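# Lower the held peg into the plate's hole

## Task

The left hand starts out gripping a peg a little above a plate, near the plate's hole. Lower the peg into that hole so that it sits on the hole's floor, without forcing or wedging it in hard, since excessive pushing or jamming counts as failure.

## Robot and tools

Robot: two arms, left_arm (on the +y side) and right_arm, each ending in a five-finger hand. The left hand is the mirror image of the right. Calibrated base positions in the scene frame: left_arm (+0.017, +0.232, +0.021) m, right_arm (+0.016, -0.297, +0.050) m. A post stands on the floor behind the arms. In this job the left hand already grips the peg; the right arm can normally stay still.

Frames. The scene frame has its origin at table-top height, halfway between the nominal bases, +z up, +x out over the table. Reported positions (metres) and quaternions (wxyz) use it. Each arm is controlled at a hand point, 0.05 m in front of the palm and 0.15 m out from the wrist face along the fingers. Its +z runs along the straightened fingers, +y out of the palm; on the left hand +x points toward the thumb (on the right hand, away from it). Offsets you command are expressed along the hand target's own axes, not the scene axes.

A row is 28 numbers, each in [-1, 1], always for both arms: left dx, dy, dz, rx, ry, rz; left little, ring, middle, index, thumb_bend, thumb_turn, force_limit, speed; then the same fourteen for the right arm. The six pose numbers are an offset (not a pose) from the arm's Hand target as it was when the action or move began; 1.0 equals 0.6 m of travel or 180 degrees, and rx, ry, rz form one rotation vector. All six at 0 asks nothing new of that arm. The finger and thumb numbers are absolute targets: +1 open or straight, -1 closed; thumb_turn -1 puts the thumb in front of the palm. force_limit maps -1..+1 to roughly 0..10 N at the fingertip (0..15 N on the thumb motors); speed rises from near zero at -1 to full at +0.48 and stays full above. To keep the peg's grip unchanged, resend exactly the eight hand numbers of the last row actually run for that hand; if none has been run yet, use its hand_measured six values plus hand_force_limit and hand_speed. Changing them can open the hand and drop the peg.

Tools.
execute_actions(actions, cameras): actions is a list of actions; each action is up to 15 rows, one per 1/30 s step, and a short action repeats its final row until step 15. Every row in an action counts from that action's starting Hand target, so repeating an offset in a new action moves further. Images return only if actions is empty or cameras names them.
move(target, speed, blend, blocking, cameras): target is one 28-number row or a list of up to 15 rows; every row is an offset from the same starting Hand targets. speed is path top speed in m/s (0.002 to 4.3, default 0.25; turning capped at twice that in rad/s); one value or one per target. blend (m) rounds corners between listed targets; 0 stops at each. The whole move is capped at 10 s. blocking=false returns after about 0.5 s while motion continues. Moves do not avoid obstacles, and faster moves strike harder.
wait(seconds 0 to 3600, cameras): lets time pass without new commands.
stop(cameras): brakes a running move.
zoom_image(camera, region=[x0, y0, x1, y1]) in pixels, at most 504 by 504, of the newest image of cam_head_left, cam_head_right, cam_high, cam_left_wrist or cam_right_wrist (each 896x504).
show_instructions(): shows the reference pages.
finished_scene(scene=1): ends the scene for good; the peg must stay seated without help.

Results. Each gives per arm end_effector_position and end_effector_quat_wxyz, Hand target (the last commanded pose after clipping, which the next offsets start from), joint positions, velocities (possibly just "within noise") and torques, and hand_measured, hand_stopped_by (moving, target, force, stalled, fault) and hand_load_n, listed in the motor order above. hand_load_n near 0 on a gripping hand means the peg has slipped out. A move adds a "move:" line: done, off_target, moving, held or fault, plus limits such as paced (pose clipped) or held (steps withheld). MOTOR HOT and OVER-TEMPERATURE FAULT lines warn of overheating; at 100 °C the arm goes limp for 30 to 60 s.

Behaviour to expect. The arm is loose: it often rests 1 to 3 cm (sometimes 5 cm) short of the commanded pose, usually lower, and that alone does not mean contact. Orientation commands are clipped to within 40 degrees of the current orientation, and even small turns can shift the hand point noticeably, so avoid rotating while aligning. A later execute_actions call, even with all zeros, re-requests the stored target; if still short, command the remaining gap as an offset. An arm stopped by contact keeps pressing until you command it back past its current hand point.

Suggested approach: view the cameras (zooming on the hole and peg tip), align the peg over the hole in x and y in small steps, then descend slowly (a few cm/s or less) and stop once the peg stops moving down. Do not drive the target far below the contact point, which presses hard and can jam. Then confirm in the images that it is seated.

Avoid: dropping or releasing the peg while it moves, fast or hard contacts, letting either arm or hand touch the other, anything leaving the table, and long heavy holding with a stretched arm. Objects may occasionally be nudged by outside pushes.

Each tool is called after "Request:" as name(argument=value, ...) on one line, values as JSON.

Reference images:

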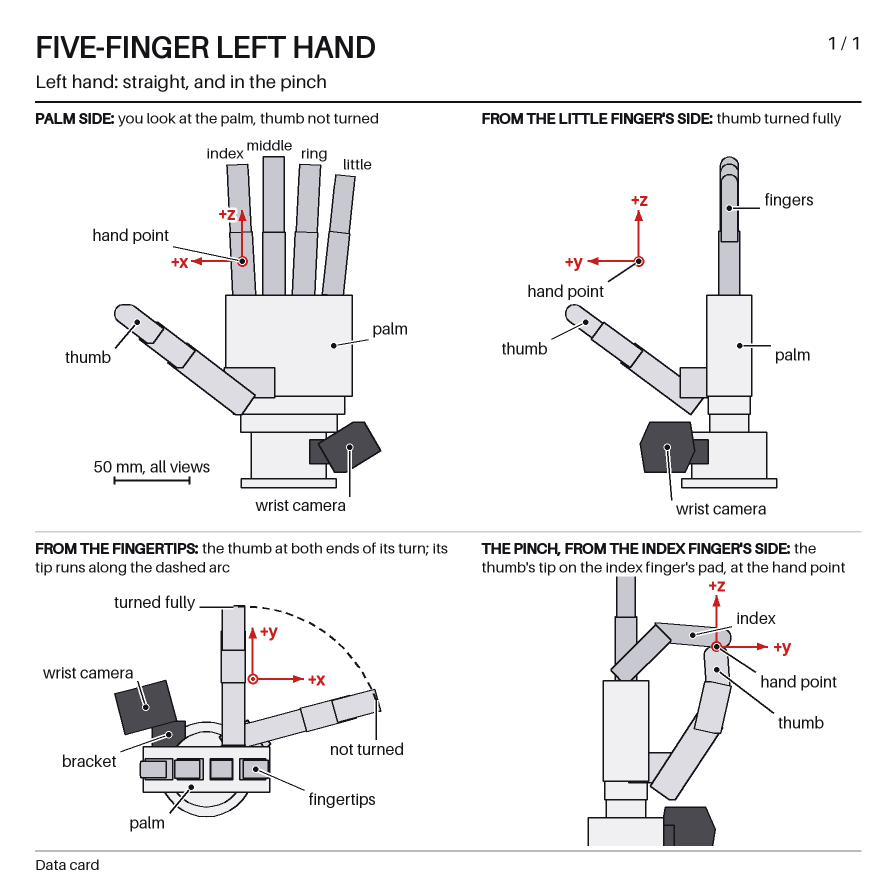

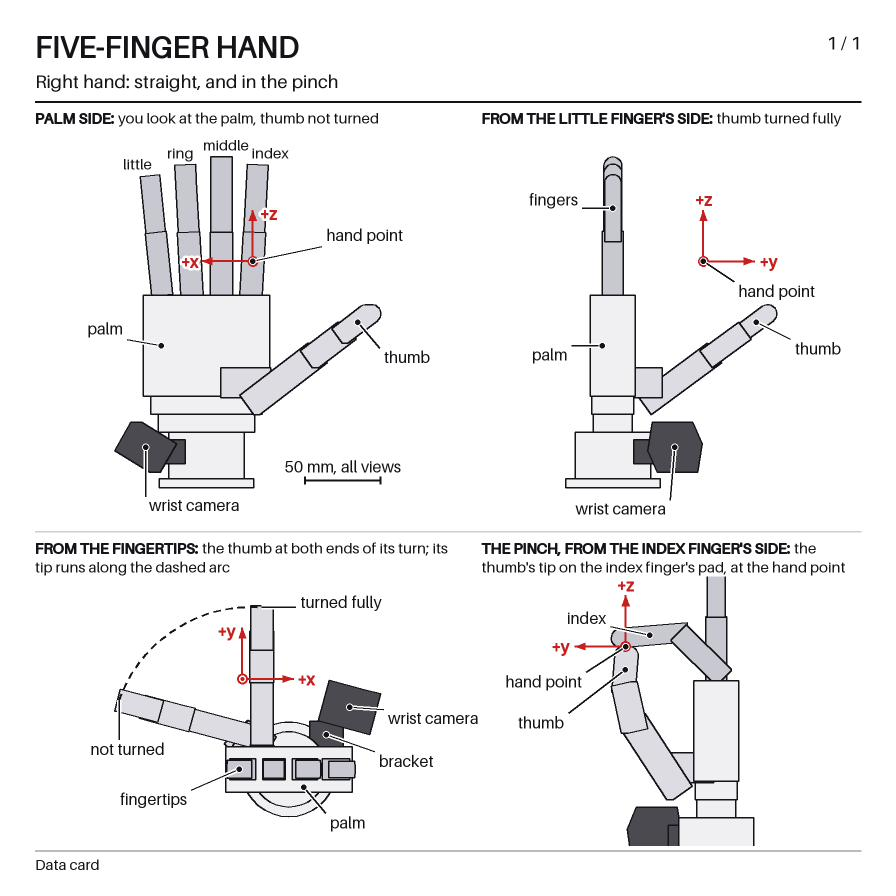

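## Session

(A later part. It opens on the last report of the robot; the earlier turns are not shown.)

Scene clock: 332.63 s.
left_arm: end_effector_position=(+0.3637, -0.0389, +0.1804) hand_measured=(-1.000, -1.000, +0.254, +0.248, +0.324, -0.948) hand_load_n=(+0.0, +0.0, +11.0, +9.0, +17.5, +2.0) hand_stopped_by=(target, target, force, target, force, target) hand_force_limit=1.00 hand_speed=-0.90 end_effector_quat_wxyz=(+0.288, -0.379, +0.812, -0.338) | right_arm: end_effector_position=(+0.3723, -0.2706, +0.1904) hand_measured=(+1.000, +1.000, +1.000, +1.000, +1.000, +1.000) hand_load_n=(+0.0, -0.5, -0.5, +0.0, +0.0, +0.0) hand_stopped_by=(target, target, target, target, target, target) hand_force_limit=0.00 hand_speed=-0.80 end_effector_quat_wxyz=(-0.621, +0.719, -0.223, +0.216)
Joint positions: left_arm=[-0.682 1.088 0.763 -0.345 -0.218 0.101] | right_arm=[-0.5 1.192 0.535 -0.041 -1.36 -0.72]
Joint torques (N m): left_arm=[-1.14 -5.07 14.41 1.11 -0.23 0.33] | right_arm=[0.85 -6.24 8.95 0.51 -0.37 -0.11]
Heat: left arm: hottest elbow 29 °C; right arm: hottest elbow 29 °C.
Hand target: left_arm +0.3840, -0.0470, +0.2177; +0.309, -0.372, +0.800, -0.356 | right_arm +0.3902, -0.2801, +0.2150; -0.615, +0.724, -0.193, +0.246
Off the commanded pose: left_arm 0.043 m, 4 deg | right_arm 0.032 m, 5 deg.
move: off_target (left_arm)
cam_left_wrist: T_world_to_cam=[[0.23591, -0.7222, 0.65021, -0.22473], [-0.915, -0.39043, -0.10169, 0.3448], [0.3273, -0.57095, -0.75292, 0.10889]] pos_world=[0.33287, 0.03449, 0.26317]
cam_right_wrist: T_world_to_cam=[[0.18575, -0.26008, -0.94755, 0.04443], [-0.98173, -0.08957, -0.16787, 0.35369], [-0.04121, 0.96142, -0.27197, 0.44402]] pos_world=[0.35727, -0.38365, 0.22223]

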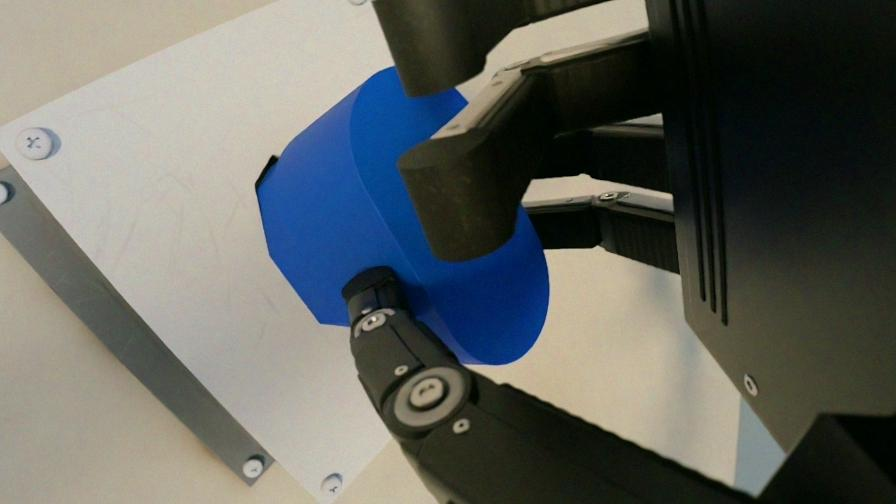

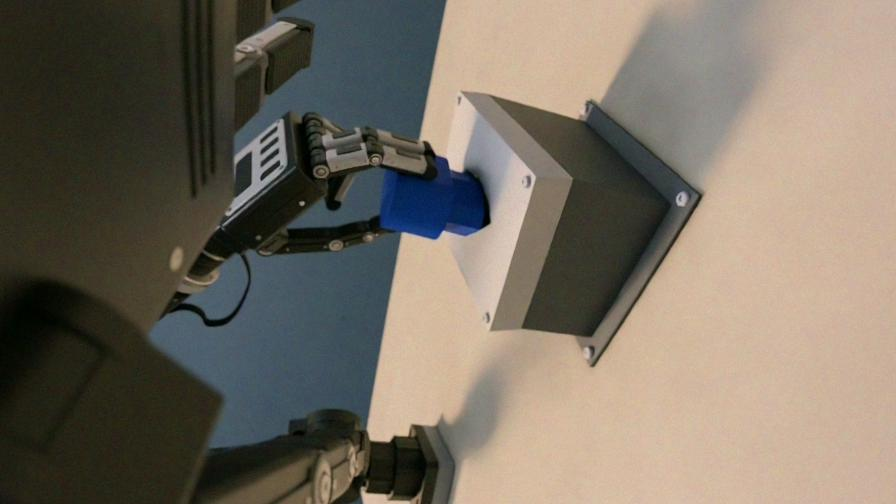

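Request:
move(target=[-0.0018,-0.0078,0.0059,0,0,0,-1,-1,0.254,0.246,0.324,-0.948,1.0,-0.9,0,0,0,0,0,0,1,1,1,1,1,1,0.0,-0.8], speed=0.04, cameras=["cam_left_wrist","cam_right_wrist"])

Request:
zoom_image(camera="cam_right_wrist", region=[420, 150, 510, 250])

Request:
zoom_image(camera="cam_left_wrist", region=[230, 140, 350, 340])

Scene clock: 352.90 s.
left_arm: end_effector_position=(+0.3664, -0.0401, +0.1802) hand_measured=(-1.000, -1.000, +0.254, +0.248, +0.324, -0.948) hand_load_n=(+0.0, +0.0, +11.0, +9.5, +17.0, +2.0) hand_stopped_by=(target, target, force, target, force, target) hand_force_limit=1.00 hand_speed=-0.90 end_effector_quat_wxyz=(+0.288, -0.378, +0.814, -0.334) | right_arm: end_effector_position=(+0.3723, -0.2706, +0.1904) hand_measured=(+1.000, +1.000, +1.000, +1.000, +1.000, +1.000) hand_load_n=(+0.0, +0.0, +0.0, +0.0, +0.0, +0.0) hand_stopped_by=(target, target, target, target, target, target) hand_force_limit=0.00 hand_speed=-0.80 end_effector_quat_wxyz=(-0.621, +0.719, -0.223, +0.216)
Joint positions: left_arm=[-0.681 1.1 0.774 -0.35 -0.218 0.104] | right_arm=[-0.5 1.192 0.535 -0.041 -1.36 -0.72]
Joint torques (N m): left_arm=[-0.85 -5.19 14.74 1.24 -0.13 0.32] | right_arm=[0.85 -6.24 8.95 0.51 -0.38 -0.11]
Heat: left arm: hottest elbow 33 °C; right arm: hottest elbow 29 °C.
Hand target: left_arm +0.3890, -0.0495, +0.2197; +0.309, -0.372, +0.800, -0.356 | right_arm +0.3902, -0.2801, +0.2150; -0.615, +0.724, -0.193, +0.246
Off the commanded pose: left_arm 0.046 m, 4 deg | right_arm 0.032 m, 5 deg.
move: off_target (left_arm)
cam_left_wrist: T_world_to_cam=[[0.23801, -0.72625, 0.64491, -0.22607], [-0.91551, -0.38949, -0.10073, 0.34689], [0.32434, -0.56645, -0.75759, 0.10921]] pos_world=[0.33597, 0.03279, 0.26347]
cam_right_wrist: T_world_to_cam=[[0.18575, -0.26008, -0.94755, 0.04443], [-0.98173, -0.08957, -0.16787, 0.35369], [-0.04121, 0.96142, -0.27197, 0.44402]] pos_world=[0.35727, -0.38365, 0.22223]

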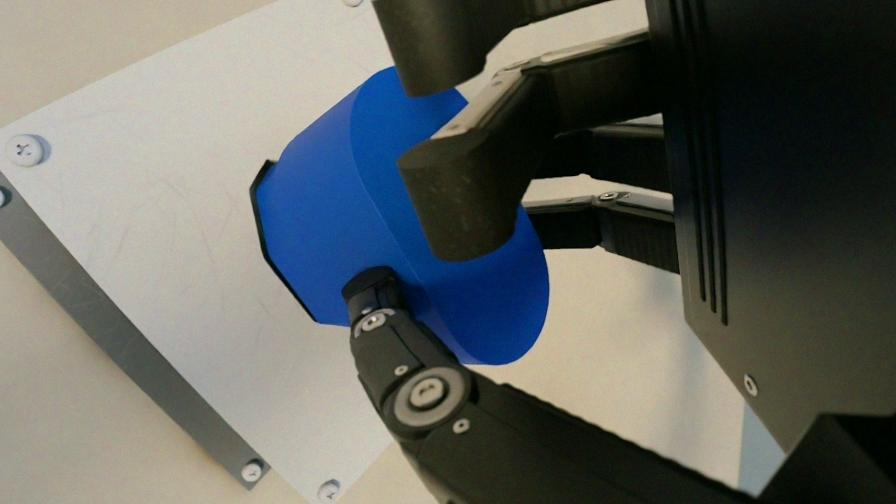

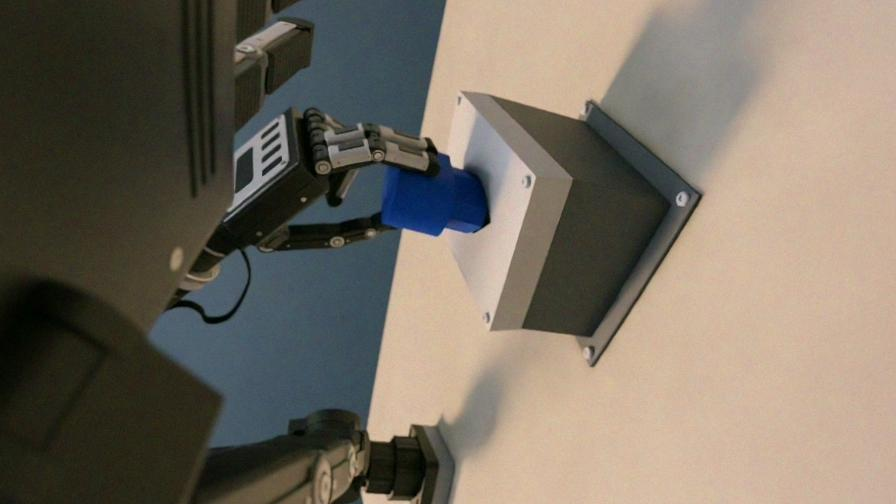

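Scaled by 5.040.

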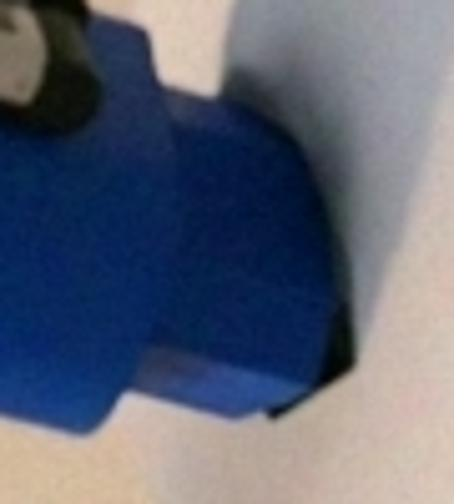

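Scaled by 2.520.

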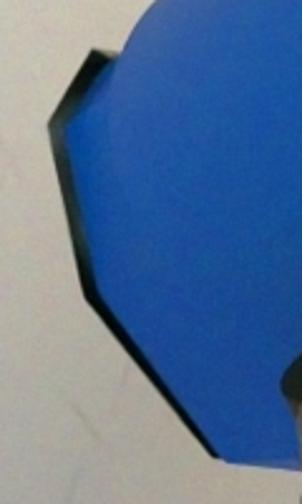

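Request:
move(target=[-0.002,-0.0023,0.0041,-0.0019,-0.0067,-0.0046,-1,-1,0.254,0.246,0.324,-0.948,1.0,-0.9,0,0,0,0,0,0,1,1,1,1,1,1,0.0,-0.8], speed=0.04, cameras=["cam_left_wrist","cam_right_wrist"])

Request:
zoom_image(camera="cam_right_wrist", region=[420, 150, 510, 250])

Request:
zoom_image(camera="cam_left_wrist", region=[230, 140, 350, 340])

Scene clock: 373.93 s.
left_arm: end_effector_position=(+0.3682, -0.0393, +0.1793) hand_measured=(-1.000, -1.000, +0.254, +0.248, +0.324, -0.948) hand_load_n=(+0.0, +0.0, +9.5, +9.0, +17.0, +2.5) hand_stopped_by=(target, target, force, target, force, target) hand_force_limit=1.00 hand_speed=-0.90 end_effector_quat_wxyz=(+0.291, -0.380, +0.814, -0.329) | right_arm: end_effector_position=(+0.3723, -0.2706, +0.1904) hand_measured=(+1.000, +1.000, +1.000, +1.000, +1.000, +1.000) hand_load_n=(+0.0, +0.0, +0.0, +0.0, +0.0, +0.0) hand_stopped_by=(target, target, target, target, target, target) hand_force_limit=0.00 hand_speed=-0.80 end_effector_quat_wxyz=(-0.621, +0.719, -0.223, +0.216)
Joint positions: left_arm=[-0.682 1.108 0.78 -0.356 -0.23 0.104] | right_arm=[-0.5 1.192 0.535 -0.041 -1.36 -0.72]
Joint torques (N m): left_arm=[-1.26 -5.01 14.86 1.33 -0.56 0.14] | right_arm=[0.85 -6.18 8.92 0.53 -0.38 -0.11]
Heat: left arm: hottest elbow 37 °C; right arm: hottest elbow 29 °C.
Hand target: left_arm +0.3920, -0.0500, +0.2197; +0.313, -0.382, +0.795, -0.351 | right_arm +0.3902, -0.2801, +0.2150; -0.615, +0.724, -0.193, +0.246
Off the commanded pose: left_arm 0.048 m, 4 deg | right_arm 0.032 m, 5 deg.
move: off_target (left_arm)
cam_left_wrist: T_world_to_cam=[[0.24443, -0.73124, 0.63682, -0.2265], [-0.91247, -0.39568, -0.10411, 0.3479], [0.32811, -0.55563, -0.76395, 0.10867]] pos_world=[0.33716, 0.03241, 0.26348]
cam_right_wrist: T_world_to_cam=[[0.18575, -0.26008, -0.94755, 0.04443], [-0.98173, -0.08957, -0.16787, 0.35369], [-0.04121, 0.96142, -0.27197, 0.44402]] pos_world=[0.35727, -0.38365, 0.22223]

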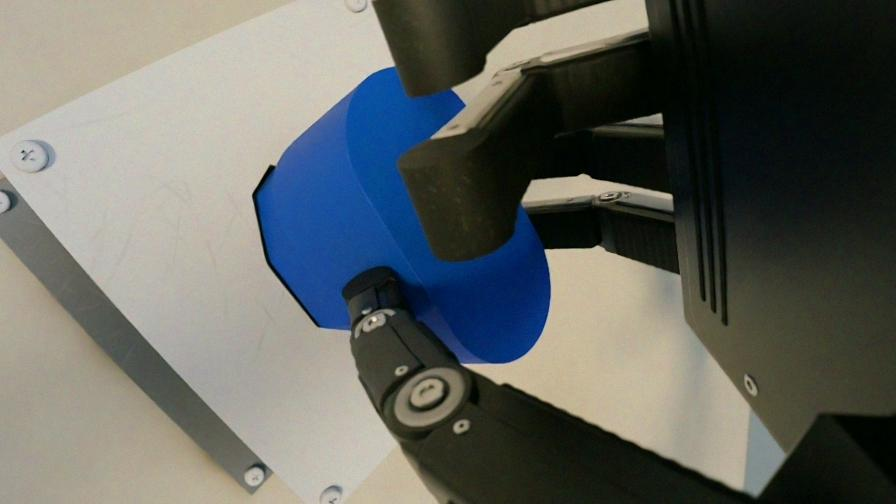

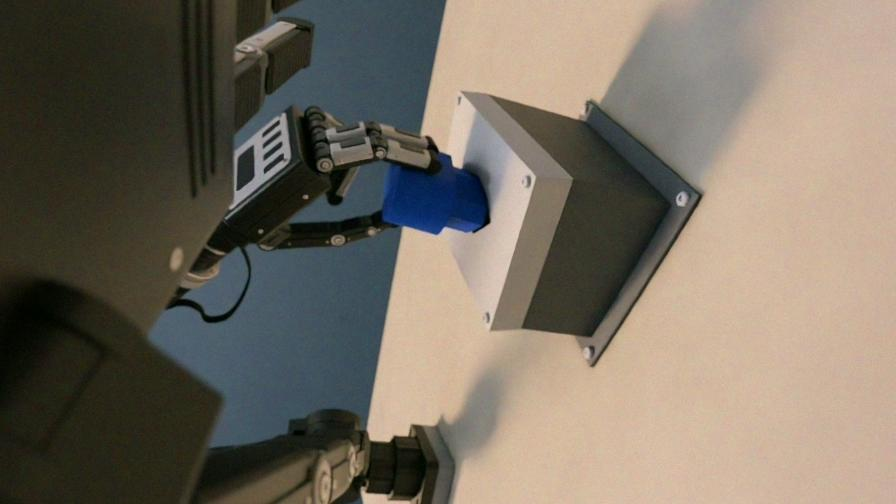

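Scaled by 5.040.

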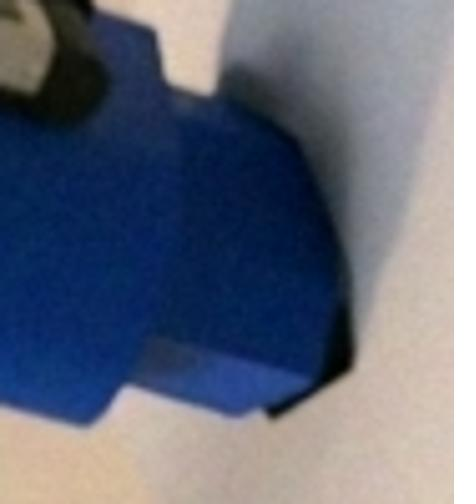

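Scaled by 2.520.

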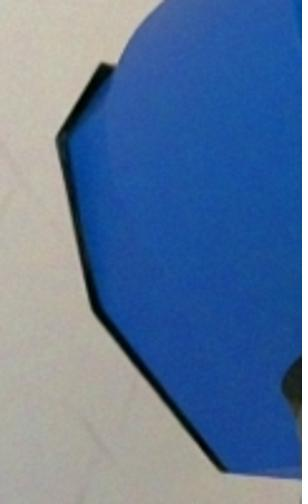

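Request:
zoom_image(camera="cam_right_wrist", region=[375, 150, 475, 250])

Request:
zoom_image(camera="cam_right_wrist", region=[440, 160, 500, 240])

Scaled by 5.040.

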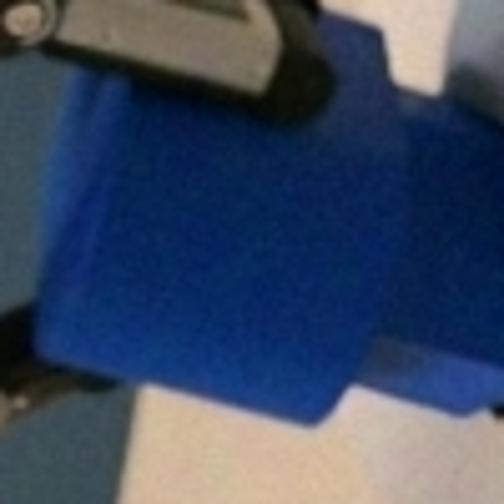

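Scaled by 6.300.

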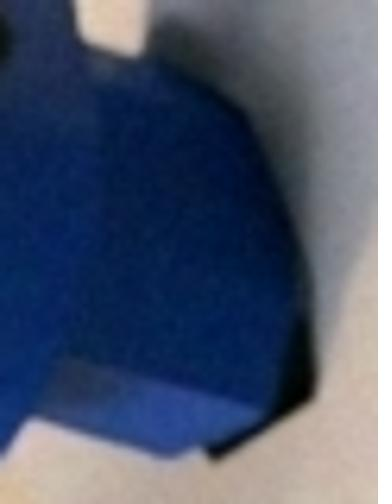

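Request:
zoom_image(camera="cam_right_wrist", region=[480, 150, 720, 370])

Request:
zoom_image(camera="cam_right_wrist", region=[440, 80, 620, 200])

Scaled by 2.100.

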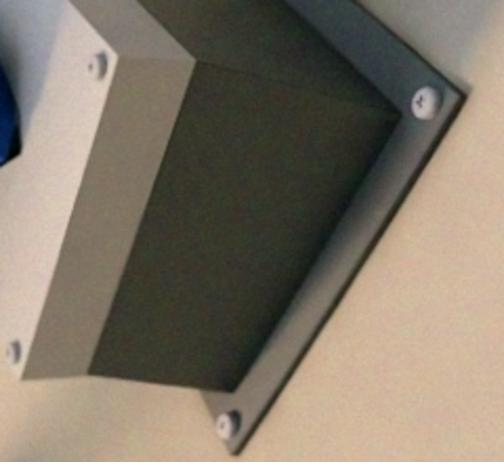

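Scaled by 2.800.

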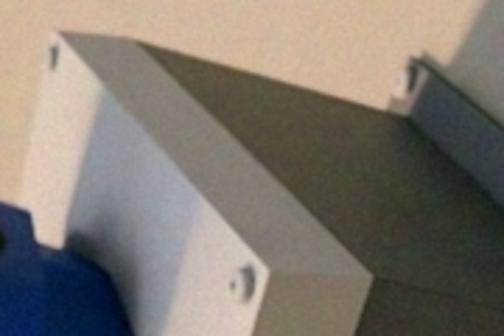

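Request:
move(target=[-0.005,-0.0267,-0.0255,0,0,0,-1,-1,0.254,0.246,0.324,-0.948,1.0,-0.9,0,0,0,0,0,0,1,1,1,1,1,1,0.0,-0.8], speed=0.05, cameras=["cam_left_wrist","cam_right_wrist"])

Scene clock: 495.10 s.
left_arm: end_effector_position=(+0.3734, -0.0357, +0.1943) hand_measured=(-1.000, -1.000, +0.254, +0.248, +0.324, -0.948) hand_load_n=(+0.0, +0.0, +10.0, +9.5, +17.0, +1.5) hand_stopped_by=(target, target, force, target, force, target) hand_force_limit=1.00 hand_speed=-0.90 end_effector_quat_wxyz=(+0.294, -0.386, +0.814, -0.318) | right_arm: end_effector_position=(+0.3723, -0.2706, +0.1904) hand_measured=(+1.000, +1.000, +1.000, +1.000, +1.000, +1.000) hand_load_n=(+0.0, +0.0, +0.0, +0.0, +0.0, +0.0) hand_stopped_by=(target, target, target, target, target, target) hand_force_limit=0.00 hand_speed=-0.80 end_effector_quat_wxyz=(-0.621, +0.719, -0.223, +0.216)
Joint positions: left_arm=[-0.675 1.108 0.828 -0.419 -0.244 0.104] | right_arm=[-0.5 1.192 0.535 -0.041 -1.36 -0.72]
Joint torques (N m): left_arm=[-1.67 -6.89 14.65 1.18 -0.26 0.1] | right_arm=[0.85 -6.24 8.94 0.51 -0.38 -0.11]
Heat: left arm: hottest elbow 43 °C; right arm: hottest elbow 30 °C.
Hand target: left_arm +0.3880, -0.0501, +0.2417; +0.313, -0.382, +0.795, -0.351 | right_arm +0.3902, -0.2801, +0.2150; -0.615, +0.724, -0.193, +0.246
Off the commanded pose: left_arm 0.052 m, 5 deg | right_arm 0.032 m, 5 deg.
move: off_target (left_arm)
cam_left_wrist: T_world_to_cam=[[0.26168, -0.73711, 0.62304, -0.23862], [-0.90571, -0.4106, -0.10537, 0.35288], [0.3335, -0.53672, -0.77506, 0.12119]] pos_world=[0.34164, 0.03405, 0.27979]
cam_right_wrist: T_world_to_cam=[[0.18575, -0.26008, -0.94755, 0.04443], [-0.98173, -0.08957, -0.16787, 0.35369], [-0.04121, 0.96142, -0.27197, 0.44402]] pos_world=[0.35727, -0.38365, 0.22223]

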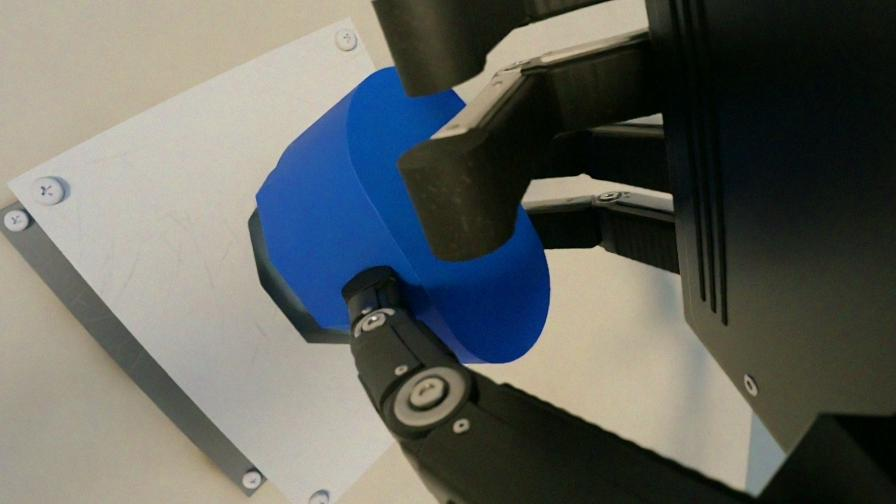

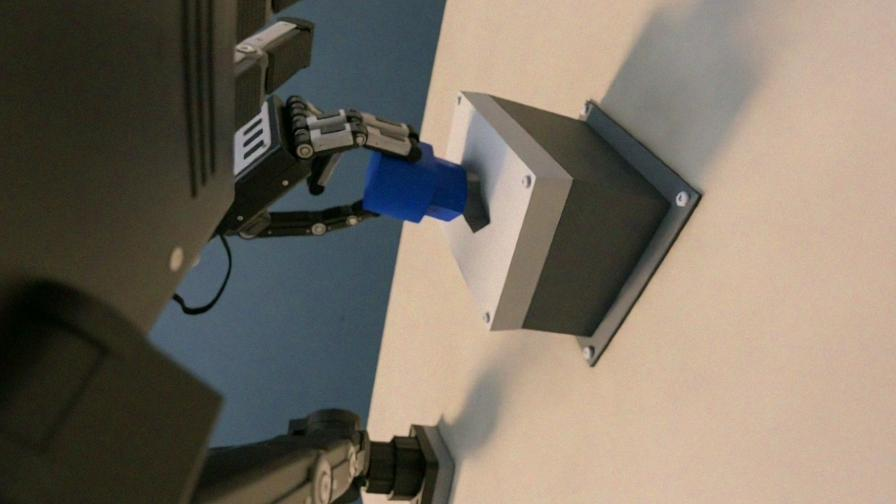

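Request:
zoom_image(camera="cam_right_wrist", region=[355, 130, 515, 240])

Request:
zoom_image(camera="cam_left_wrist", region=[230, 60, 400, 210])

Request:
zoom_image(camera="cam_left_wrist", region=[235, 180, 365, 350])

Scaled by 3.150.

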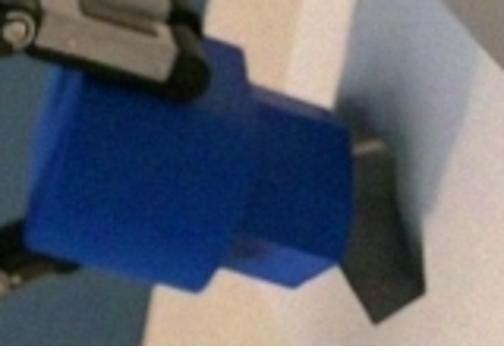

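Scaled by 2.965.

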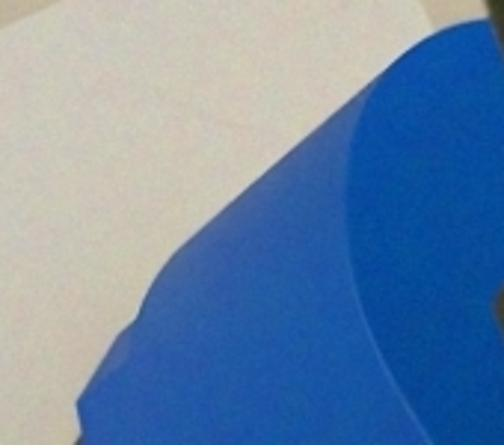

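Scaled by 2.965.

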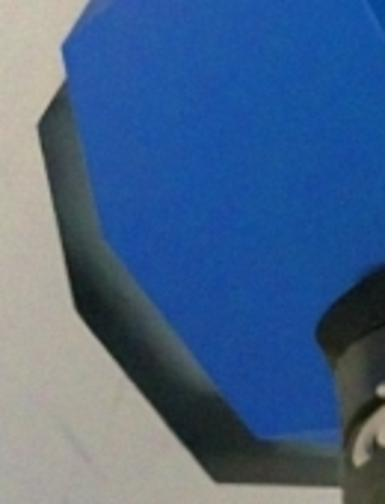

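Request:
move(target=[0.0097,-0.0085,-0.0217,0.0258,-0.0229,0.0122,-1,-1,0.254,0.246,0.324,-0.948,1.0,-0.9,0,0,0,0,0,0,1,1,1,1,1,1,0.0,-0.8], speed=0.05, cameras=["cam_left_wrist","cam_right_wrist"])

Scene clock: 542.17 s.
left_arm: end_effector_position=(+0.3671, -0.0478, +0.2234) hand_measured=(-1.000, -1.000, +0.254, +0.248, +0.324, -0.948) hand_load_n=(+0.0, +0.0, +9.5, +9.0, +17.0, +1.5) hand_stopped_by=(target, target, force, target, force, target) hand_force_limit=1.00 hand_speed=-0.90 end_effector_quat_wxyz=(+0.343, -0.374, +0.794, -0.336) | right_arm: end_effector_position=(+0.3723, -0.2706, +0.1904) hand_measured=(+1.000, +1.000, +1.000, +1.000, +1.000, +1.000) hand_load_n=(+0.0, +0.0, +0.0, -0.5, +0.0, +0.0) hand_stopped_by=(target, target, target, target, target, target) hand_force_limit=0.00 hand_speed=-0.80 end_effector_quat_wxyz=(-0.621, +0.719, -0.223, +0.216)
Joint positions: left_arm=[-0.759 1.059 0.828 -0.387 -0.371 0.104] | right_arm=[-0.5 1.192 0.535 -0.041 -1.36 -0.72]
Joint torques (N m): left_arm=[-1.67 -6.59 10.63 3.11 -0.35 0.33] | right_arm=[0.85 -6.24 8.94 0.51 -0.39 -0.11]
Heat: left arm: hottest elbow 39 °C; right arm: hottest elbow 30 °C.
Hand target: left_arm +0.3770, -0.0531, +0.2517; +0.364, -0.366, +0.776, -0.363 | right_arm +0.3902, -0.2801, +0.2150; -0.615, +0.724, -0.193, +0.246
Off the commanded pose: left_arm 0.030 m, 5 deg | right_arm 0.032 m, 5 deg.
move: off_target (left_arm)
cam_left_wrist: T_world_to_cam=[[0.20233, -0.73529, 0.64685, -0.24747], [-0.88124, -0.42481, -0.20725, 0.35837], [0.42718, -0.5281, -0.73391, 0.09618]] pos_world=[0.32479, 0.02107, 0.30494]
cam_right_wrist: T_world_to_cam=[[0.18575, -0.26008, -0.94755, 0.04443], [-0.98173, -0.08957, -0.16787, 0.35369], [-0.04121, 0.96142, -0.27197, 0.44402]] pos_world=[0.35727, -0.38365, 0.22223]

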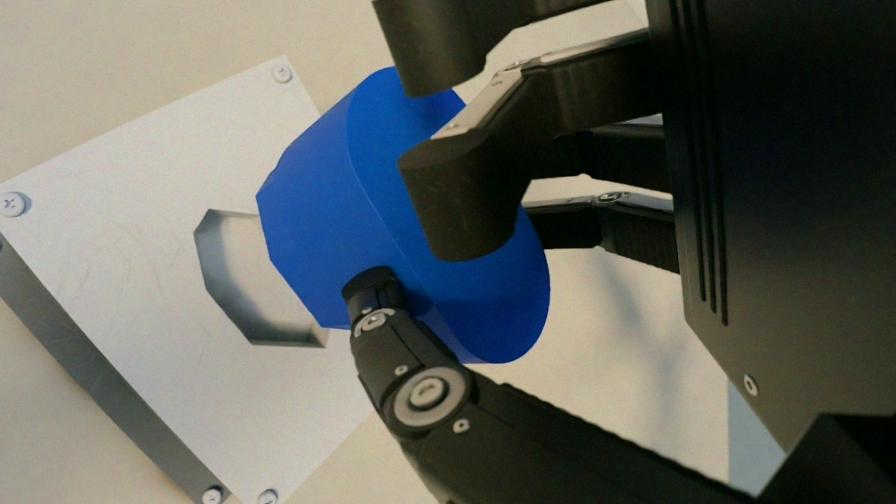

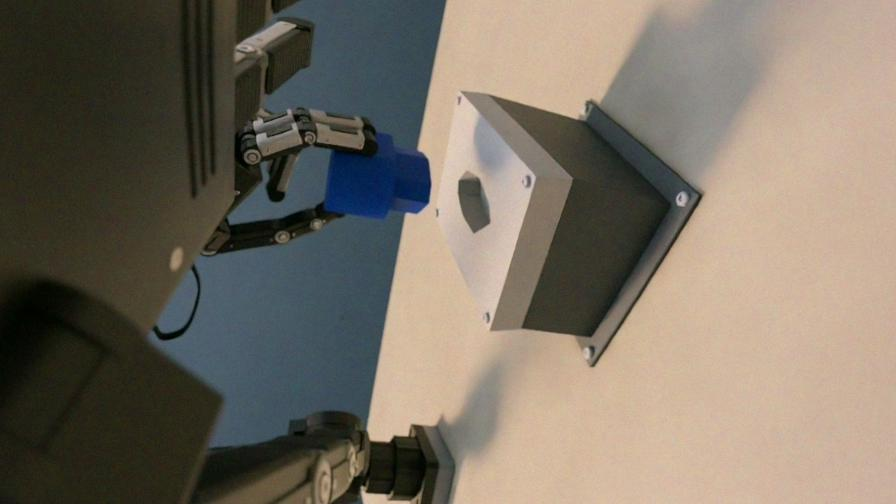

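Request:
zoom_image(camera="cam_right_wrist", region=[430, 140, 530, 260])

Request:
zoom_image(camera="cam_left_wrist", region=[180, 170, 360, 370])

Request:
zoom_image(camera="cam_right_wrist", region=[320, 120, 440, 230])

Scaled by 4.200.

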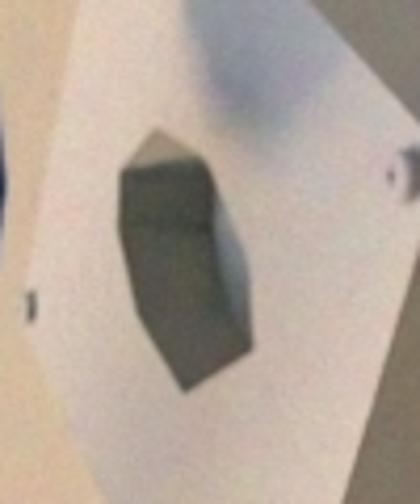

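Scaled by 2.520.

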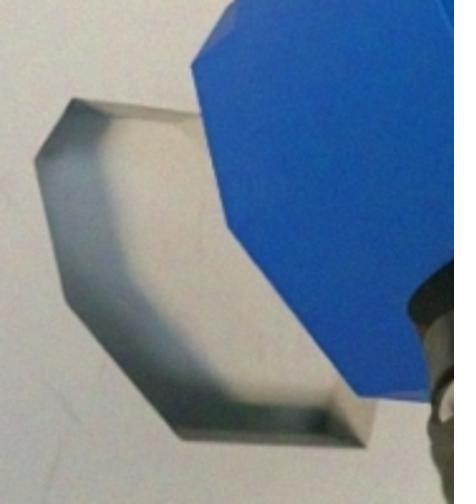

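Scaled by 4.200.

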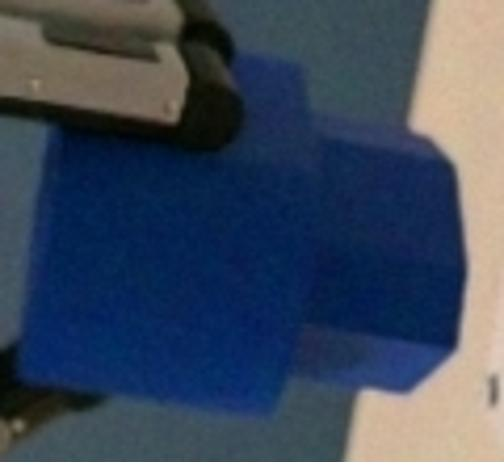

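Request:
move(target=[0.0171,0.0407,-0.0117,0.023,-0.0261,0.0161,-1,-1,0.254,0.246,0.324,-0.948,1.0,-0.9,0,0,0,0,0,0,1,1,1,1,1,1,0.0,-0.8], speed=0.05, cameras=["cam_left_wrist","cam_right_wrist"])

Request:
zoom_image(camera="cam_left_wrist", region=[180, 170, 360, 370])

Request:
zoom_image(camera="cam_right_wrist", region=[340, 120, 520, 260])

Scene clock: 593.17 s.
left_arm: end_effector_position=(+0.3525, -0.0456, +0.2094) hand_measured=(-1.000, -1.000, +0.254, +0.248, +0.324, -0.948) hand_load_n=(+0.0, +0.0, +10.0, +9.0, +17.0, +1.5) hand_stopped_by=(target, target, force, target, force, target) hand_force_limit=1.00 hand_speed=-0.90 end_effector_quat_wxyz=(+0.400, -0.352, +0.773, -0.344) | right_arm: end_effector_position=(+0.3723, -0.2706, +0.1904) hand_measured=(+1.000, +1.000, +1.000, +1.000, +1.000, +1.000) hand_load_n=(+0.0, +0.0, +0.0, +0.0, +0.0, +0.0) hand_stopped_by=(target, target, target, target, target, target) hand_force_limit=0.00 hand_speed=-0.80 end_effector_quat_wxyz=(-0.621, +0.719, -0.223, +0.216)
Joint positions: left_arm=[-0.848 1.014 0.708 -0.23 -0.518 0.147] | right_arm=[-0.5 1.192 0.535 -0.041 -1.36 -0.72]
Joint torques (N m): left_arm=[-1.73 -5.89 9.4 3.15 -0.41 0.35] | right_arm=[0.85 -6.24 8.92 0.51 -0.38 -0.11]
Heat: left arm: hottest elbow 35 °C; right arm: hottest elbow 30 °C.
Hand target: left_arm +0.3590, -0.0481, +0.2317; +0.417, -0.348, +0.756, -0.367 | right_arm +0.3902, -0.2801, +0.2150; -0.615, +0.724, -0.193, +0.246
Off the commanded pose: left_arm 0.023 m, 4 deg | right_arm 0.032 m, 5 deg.
move: off_target (left_arm)
cam_left_wrist: T_world_to_cam=[[0.13121, -0.75287, 0.64496, -0.20913], [-0.84193, -0.42811, -0.32844, 0.35483], [0.52339, -0.49992, -0.69004, 0.05149]] pos_world=[0.29924, 0.0202, 0.28695]
cam_right_wrist: T_world_to_cam=[[0.18575, -0.26008, -0.94755, 0.04443], [-0.98173, -0.08957, -0.16787, 0.35369], [-0.04121, 0.96142, -0.27197, 0.44402]] pos_world=[0.35727, -0.38365, 0.22223]

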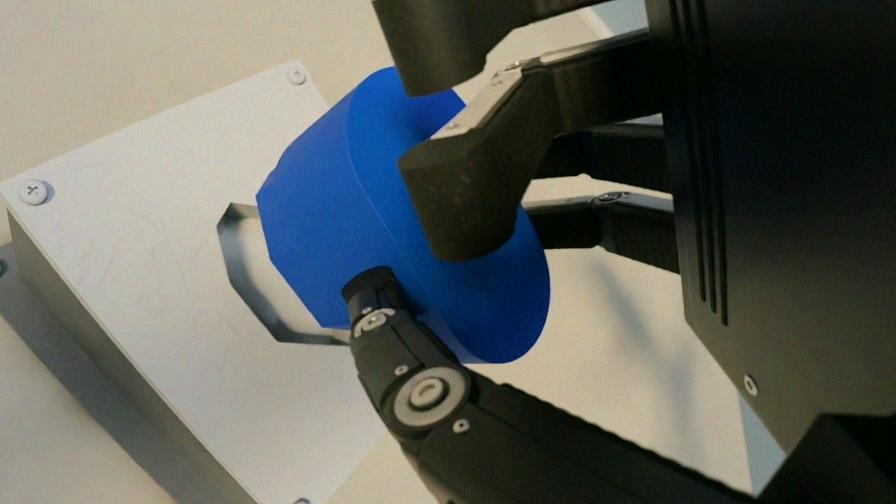

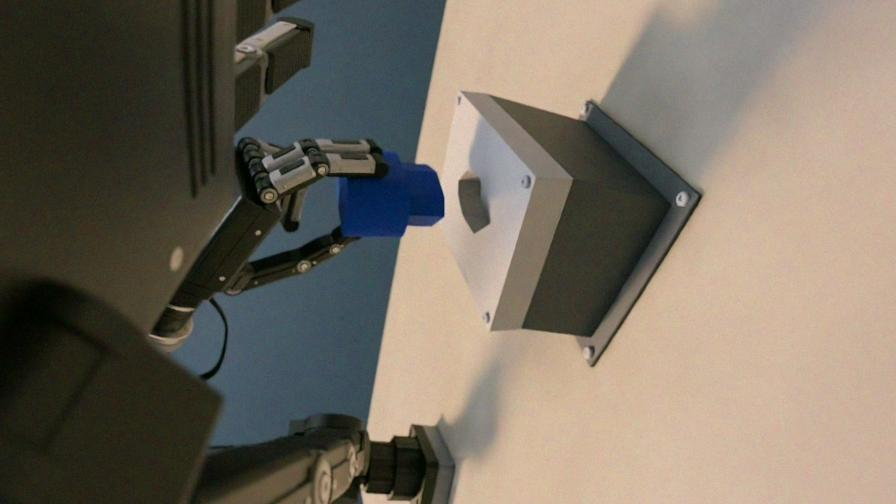

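Scaled by 2.520.

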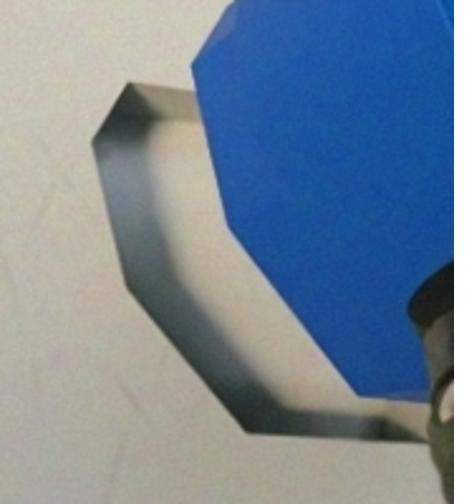

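Scaled by 2.800.

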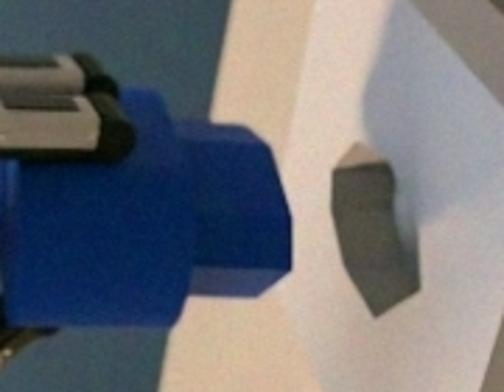

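Request:
move(target=[0.0097,0.031,0.0081,0,0,0,-1,-1,0.254,0.246,0.324,-0.948,1.0,-0.9,0,0,0,0,0,0,1,1,1,1,1,1,0.0,-0.8], speed=0.05, cameras=["cam_left_wrist","cam_right_wrist"])

Request:
zoom_image(camera="cam_left_wrist", region=[180, 170, 360, 370])

Request:
zoom_image(camera="cam_right_wrist", region=[380, 130, 520, 250])

Scene clock: 627.13 s.
left_arm: end_effector_position=(+0.3493, -0.0417, +0.1925) hand_measured=(-1.000, -1.000, +0.254, +0.248, +0.324, -0.948) hand_load_n=(+0.0, +0.0, +10.0, +9.0, +17.0, +1.5) hand_stopped_by=(target, target, force, target, force, target) hand_force_limit=1.00 hand_speed=-0.90 end_effector_quat_wxyz=(+0.401, -0.352, +0.771, -0.347) | right_arm: end_effector_position=(+0.3723, -0.2706, +0.1904) hand_measured=(+1.000, +1.000, +1.000, +1.000, +1.000, +1.000) hand_load_n=(+0.0, +0.0, +0.0, -0.5, +0.0, +0.0) hand_stopped_by=(target, target, target, target, target, target) hand_force_limit=0.00 hand_speed=-0.80 end_effector_quat_wxyz=(-0.621, +0.719, -0.223, +0.216)
Joint positions: left_arm=[-0.848 1.014 0.658 -0.172 -0.518 0.148] | right_arm=[-0.5 1.192 0.535 -0.041 -1.36 -0.72]
Joint torques (N m): left_arm=[-1.67 -5.07 9.35 3.18 -0.38 0.35] | right_arm=[0.85 -6.24 8.94 0.53 -0.38 -0.11]
Heat: left arm: hottest elbow 35 °C; right arm: hottest elbow 30 °C.
Hand target: left_arm +0.3568, -0.0451, +0.2119; +0.417, -0.348, +0.756, -0.367 | right_arm +0.3902, -0.2801, +0.2150; -0.615, +0.724, -0.193, +0.246
Off the commanded pose: left_arm 0.021 m, 4 deg | right_arm 0.032 m, 5 deg.
move: off_target (left_arm)
cam_left_wrist: T_world_to_cam=[[0.12733, -0.74999, 0.64908, -0.19424], [-0.84046, -0.42908, -0.33092, 0.34827], [0.5267, -0.5034, -0.68497, 0.0412]] pos_world=[0.29574, 0.0245, 0.26955]
cam_right_wrist: T_world_to_cam=[[0.18575, -0.26008, -0.94755, 0.04443], [-0.98173, -0.08957, -0.16787, 0.35369], [-0.04121, 0.96142, -0.27197, 0.44402]] pos_world=[0.35727, -0.38365, 0.22223]

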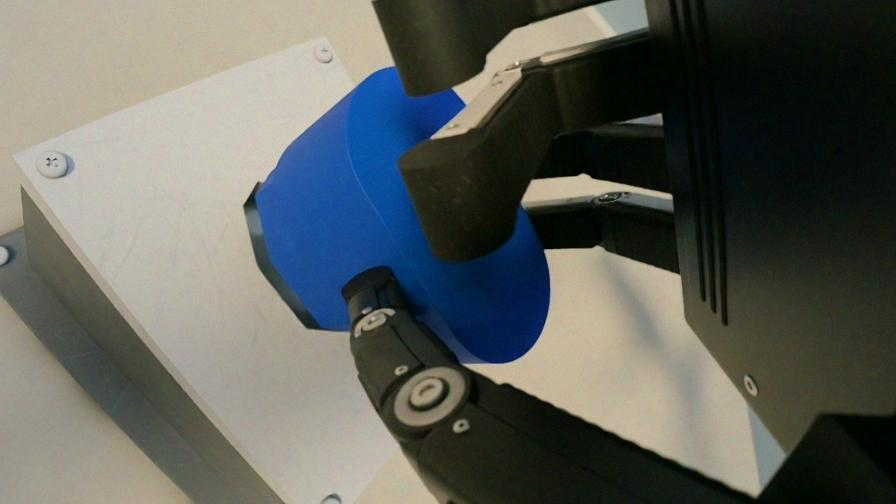

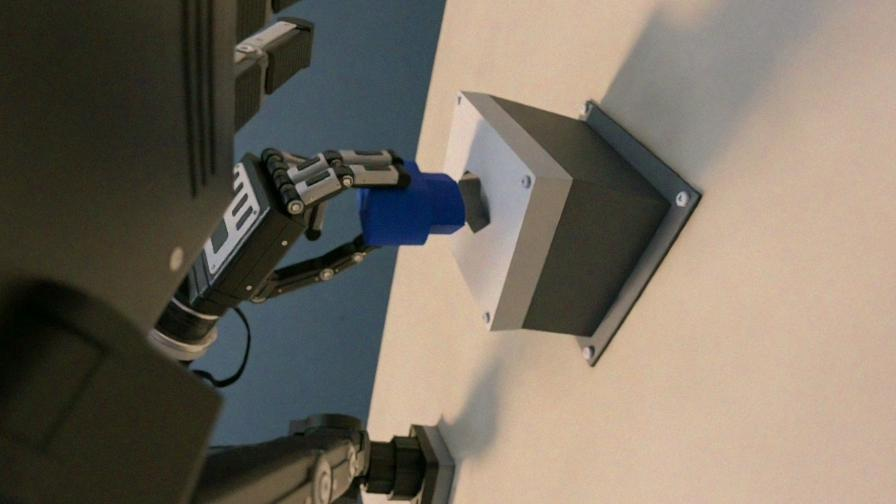

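Scaled by 2.520.

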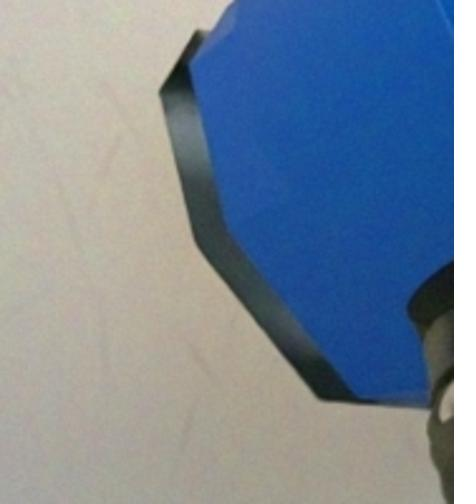

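Scaled by 3.600.

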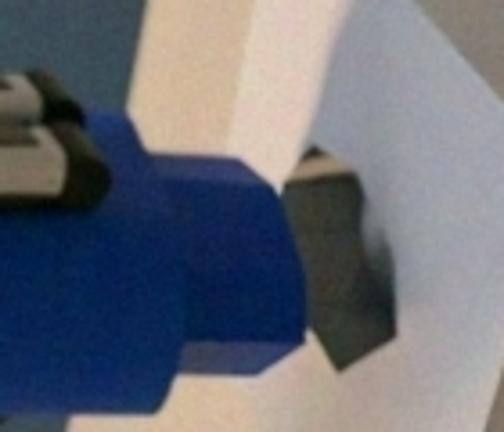

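Request:
zoom_image(camera="cam_right_wrist", region=[350, 150, 480, 260])

Request:
zoom_image(camera="cam_left_wrist", region=[230, 60, 400, 210])

Scaled by 3.877.

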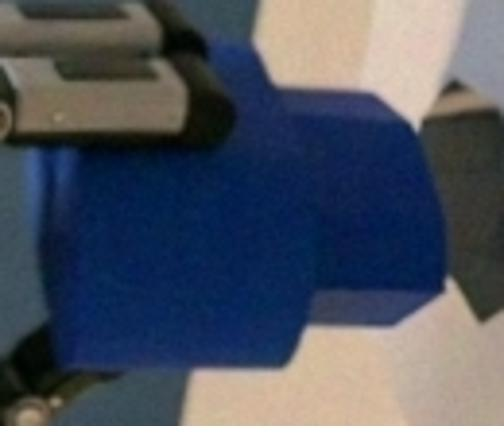

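Scaled by 2.965.

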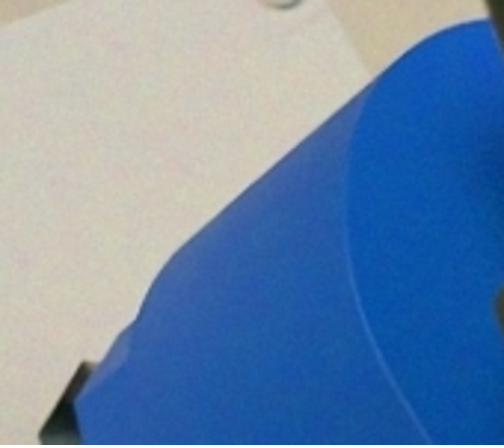

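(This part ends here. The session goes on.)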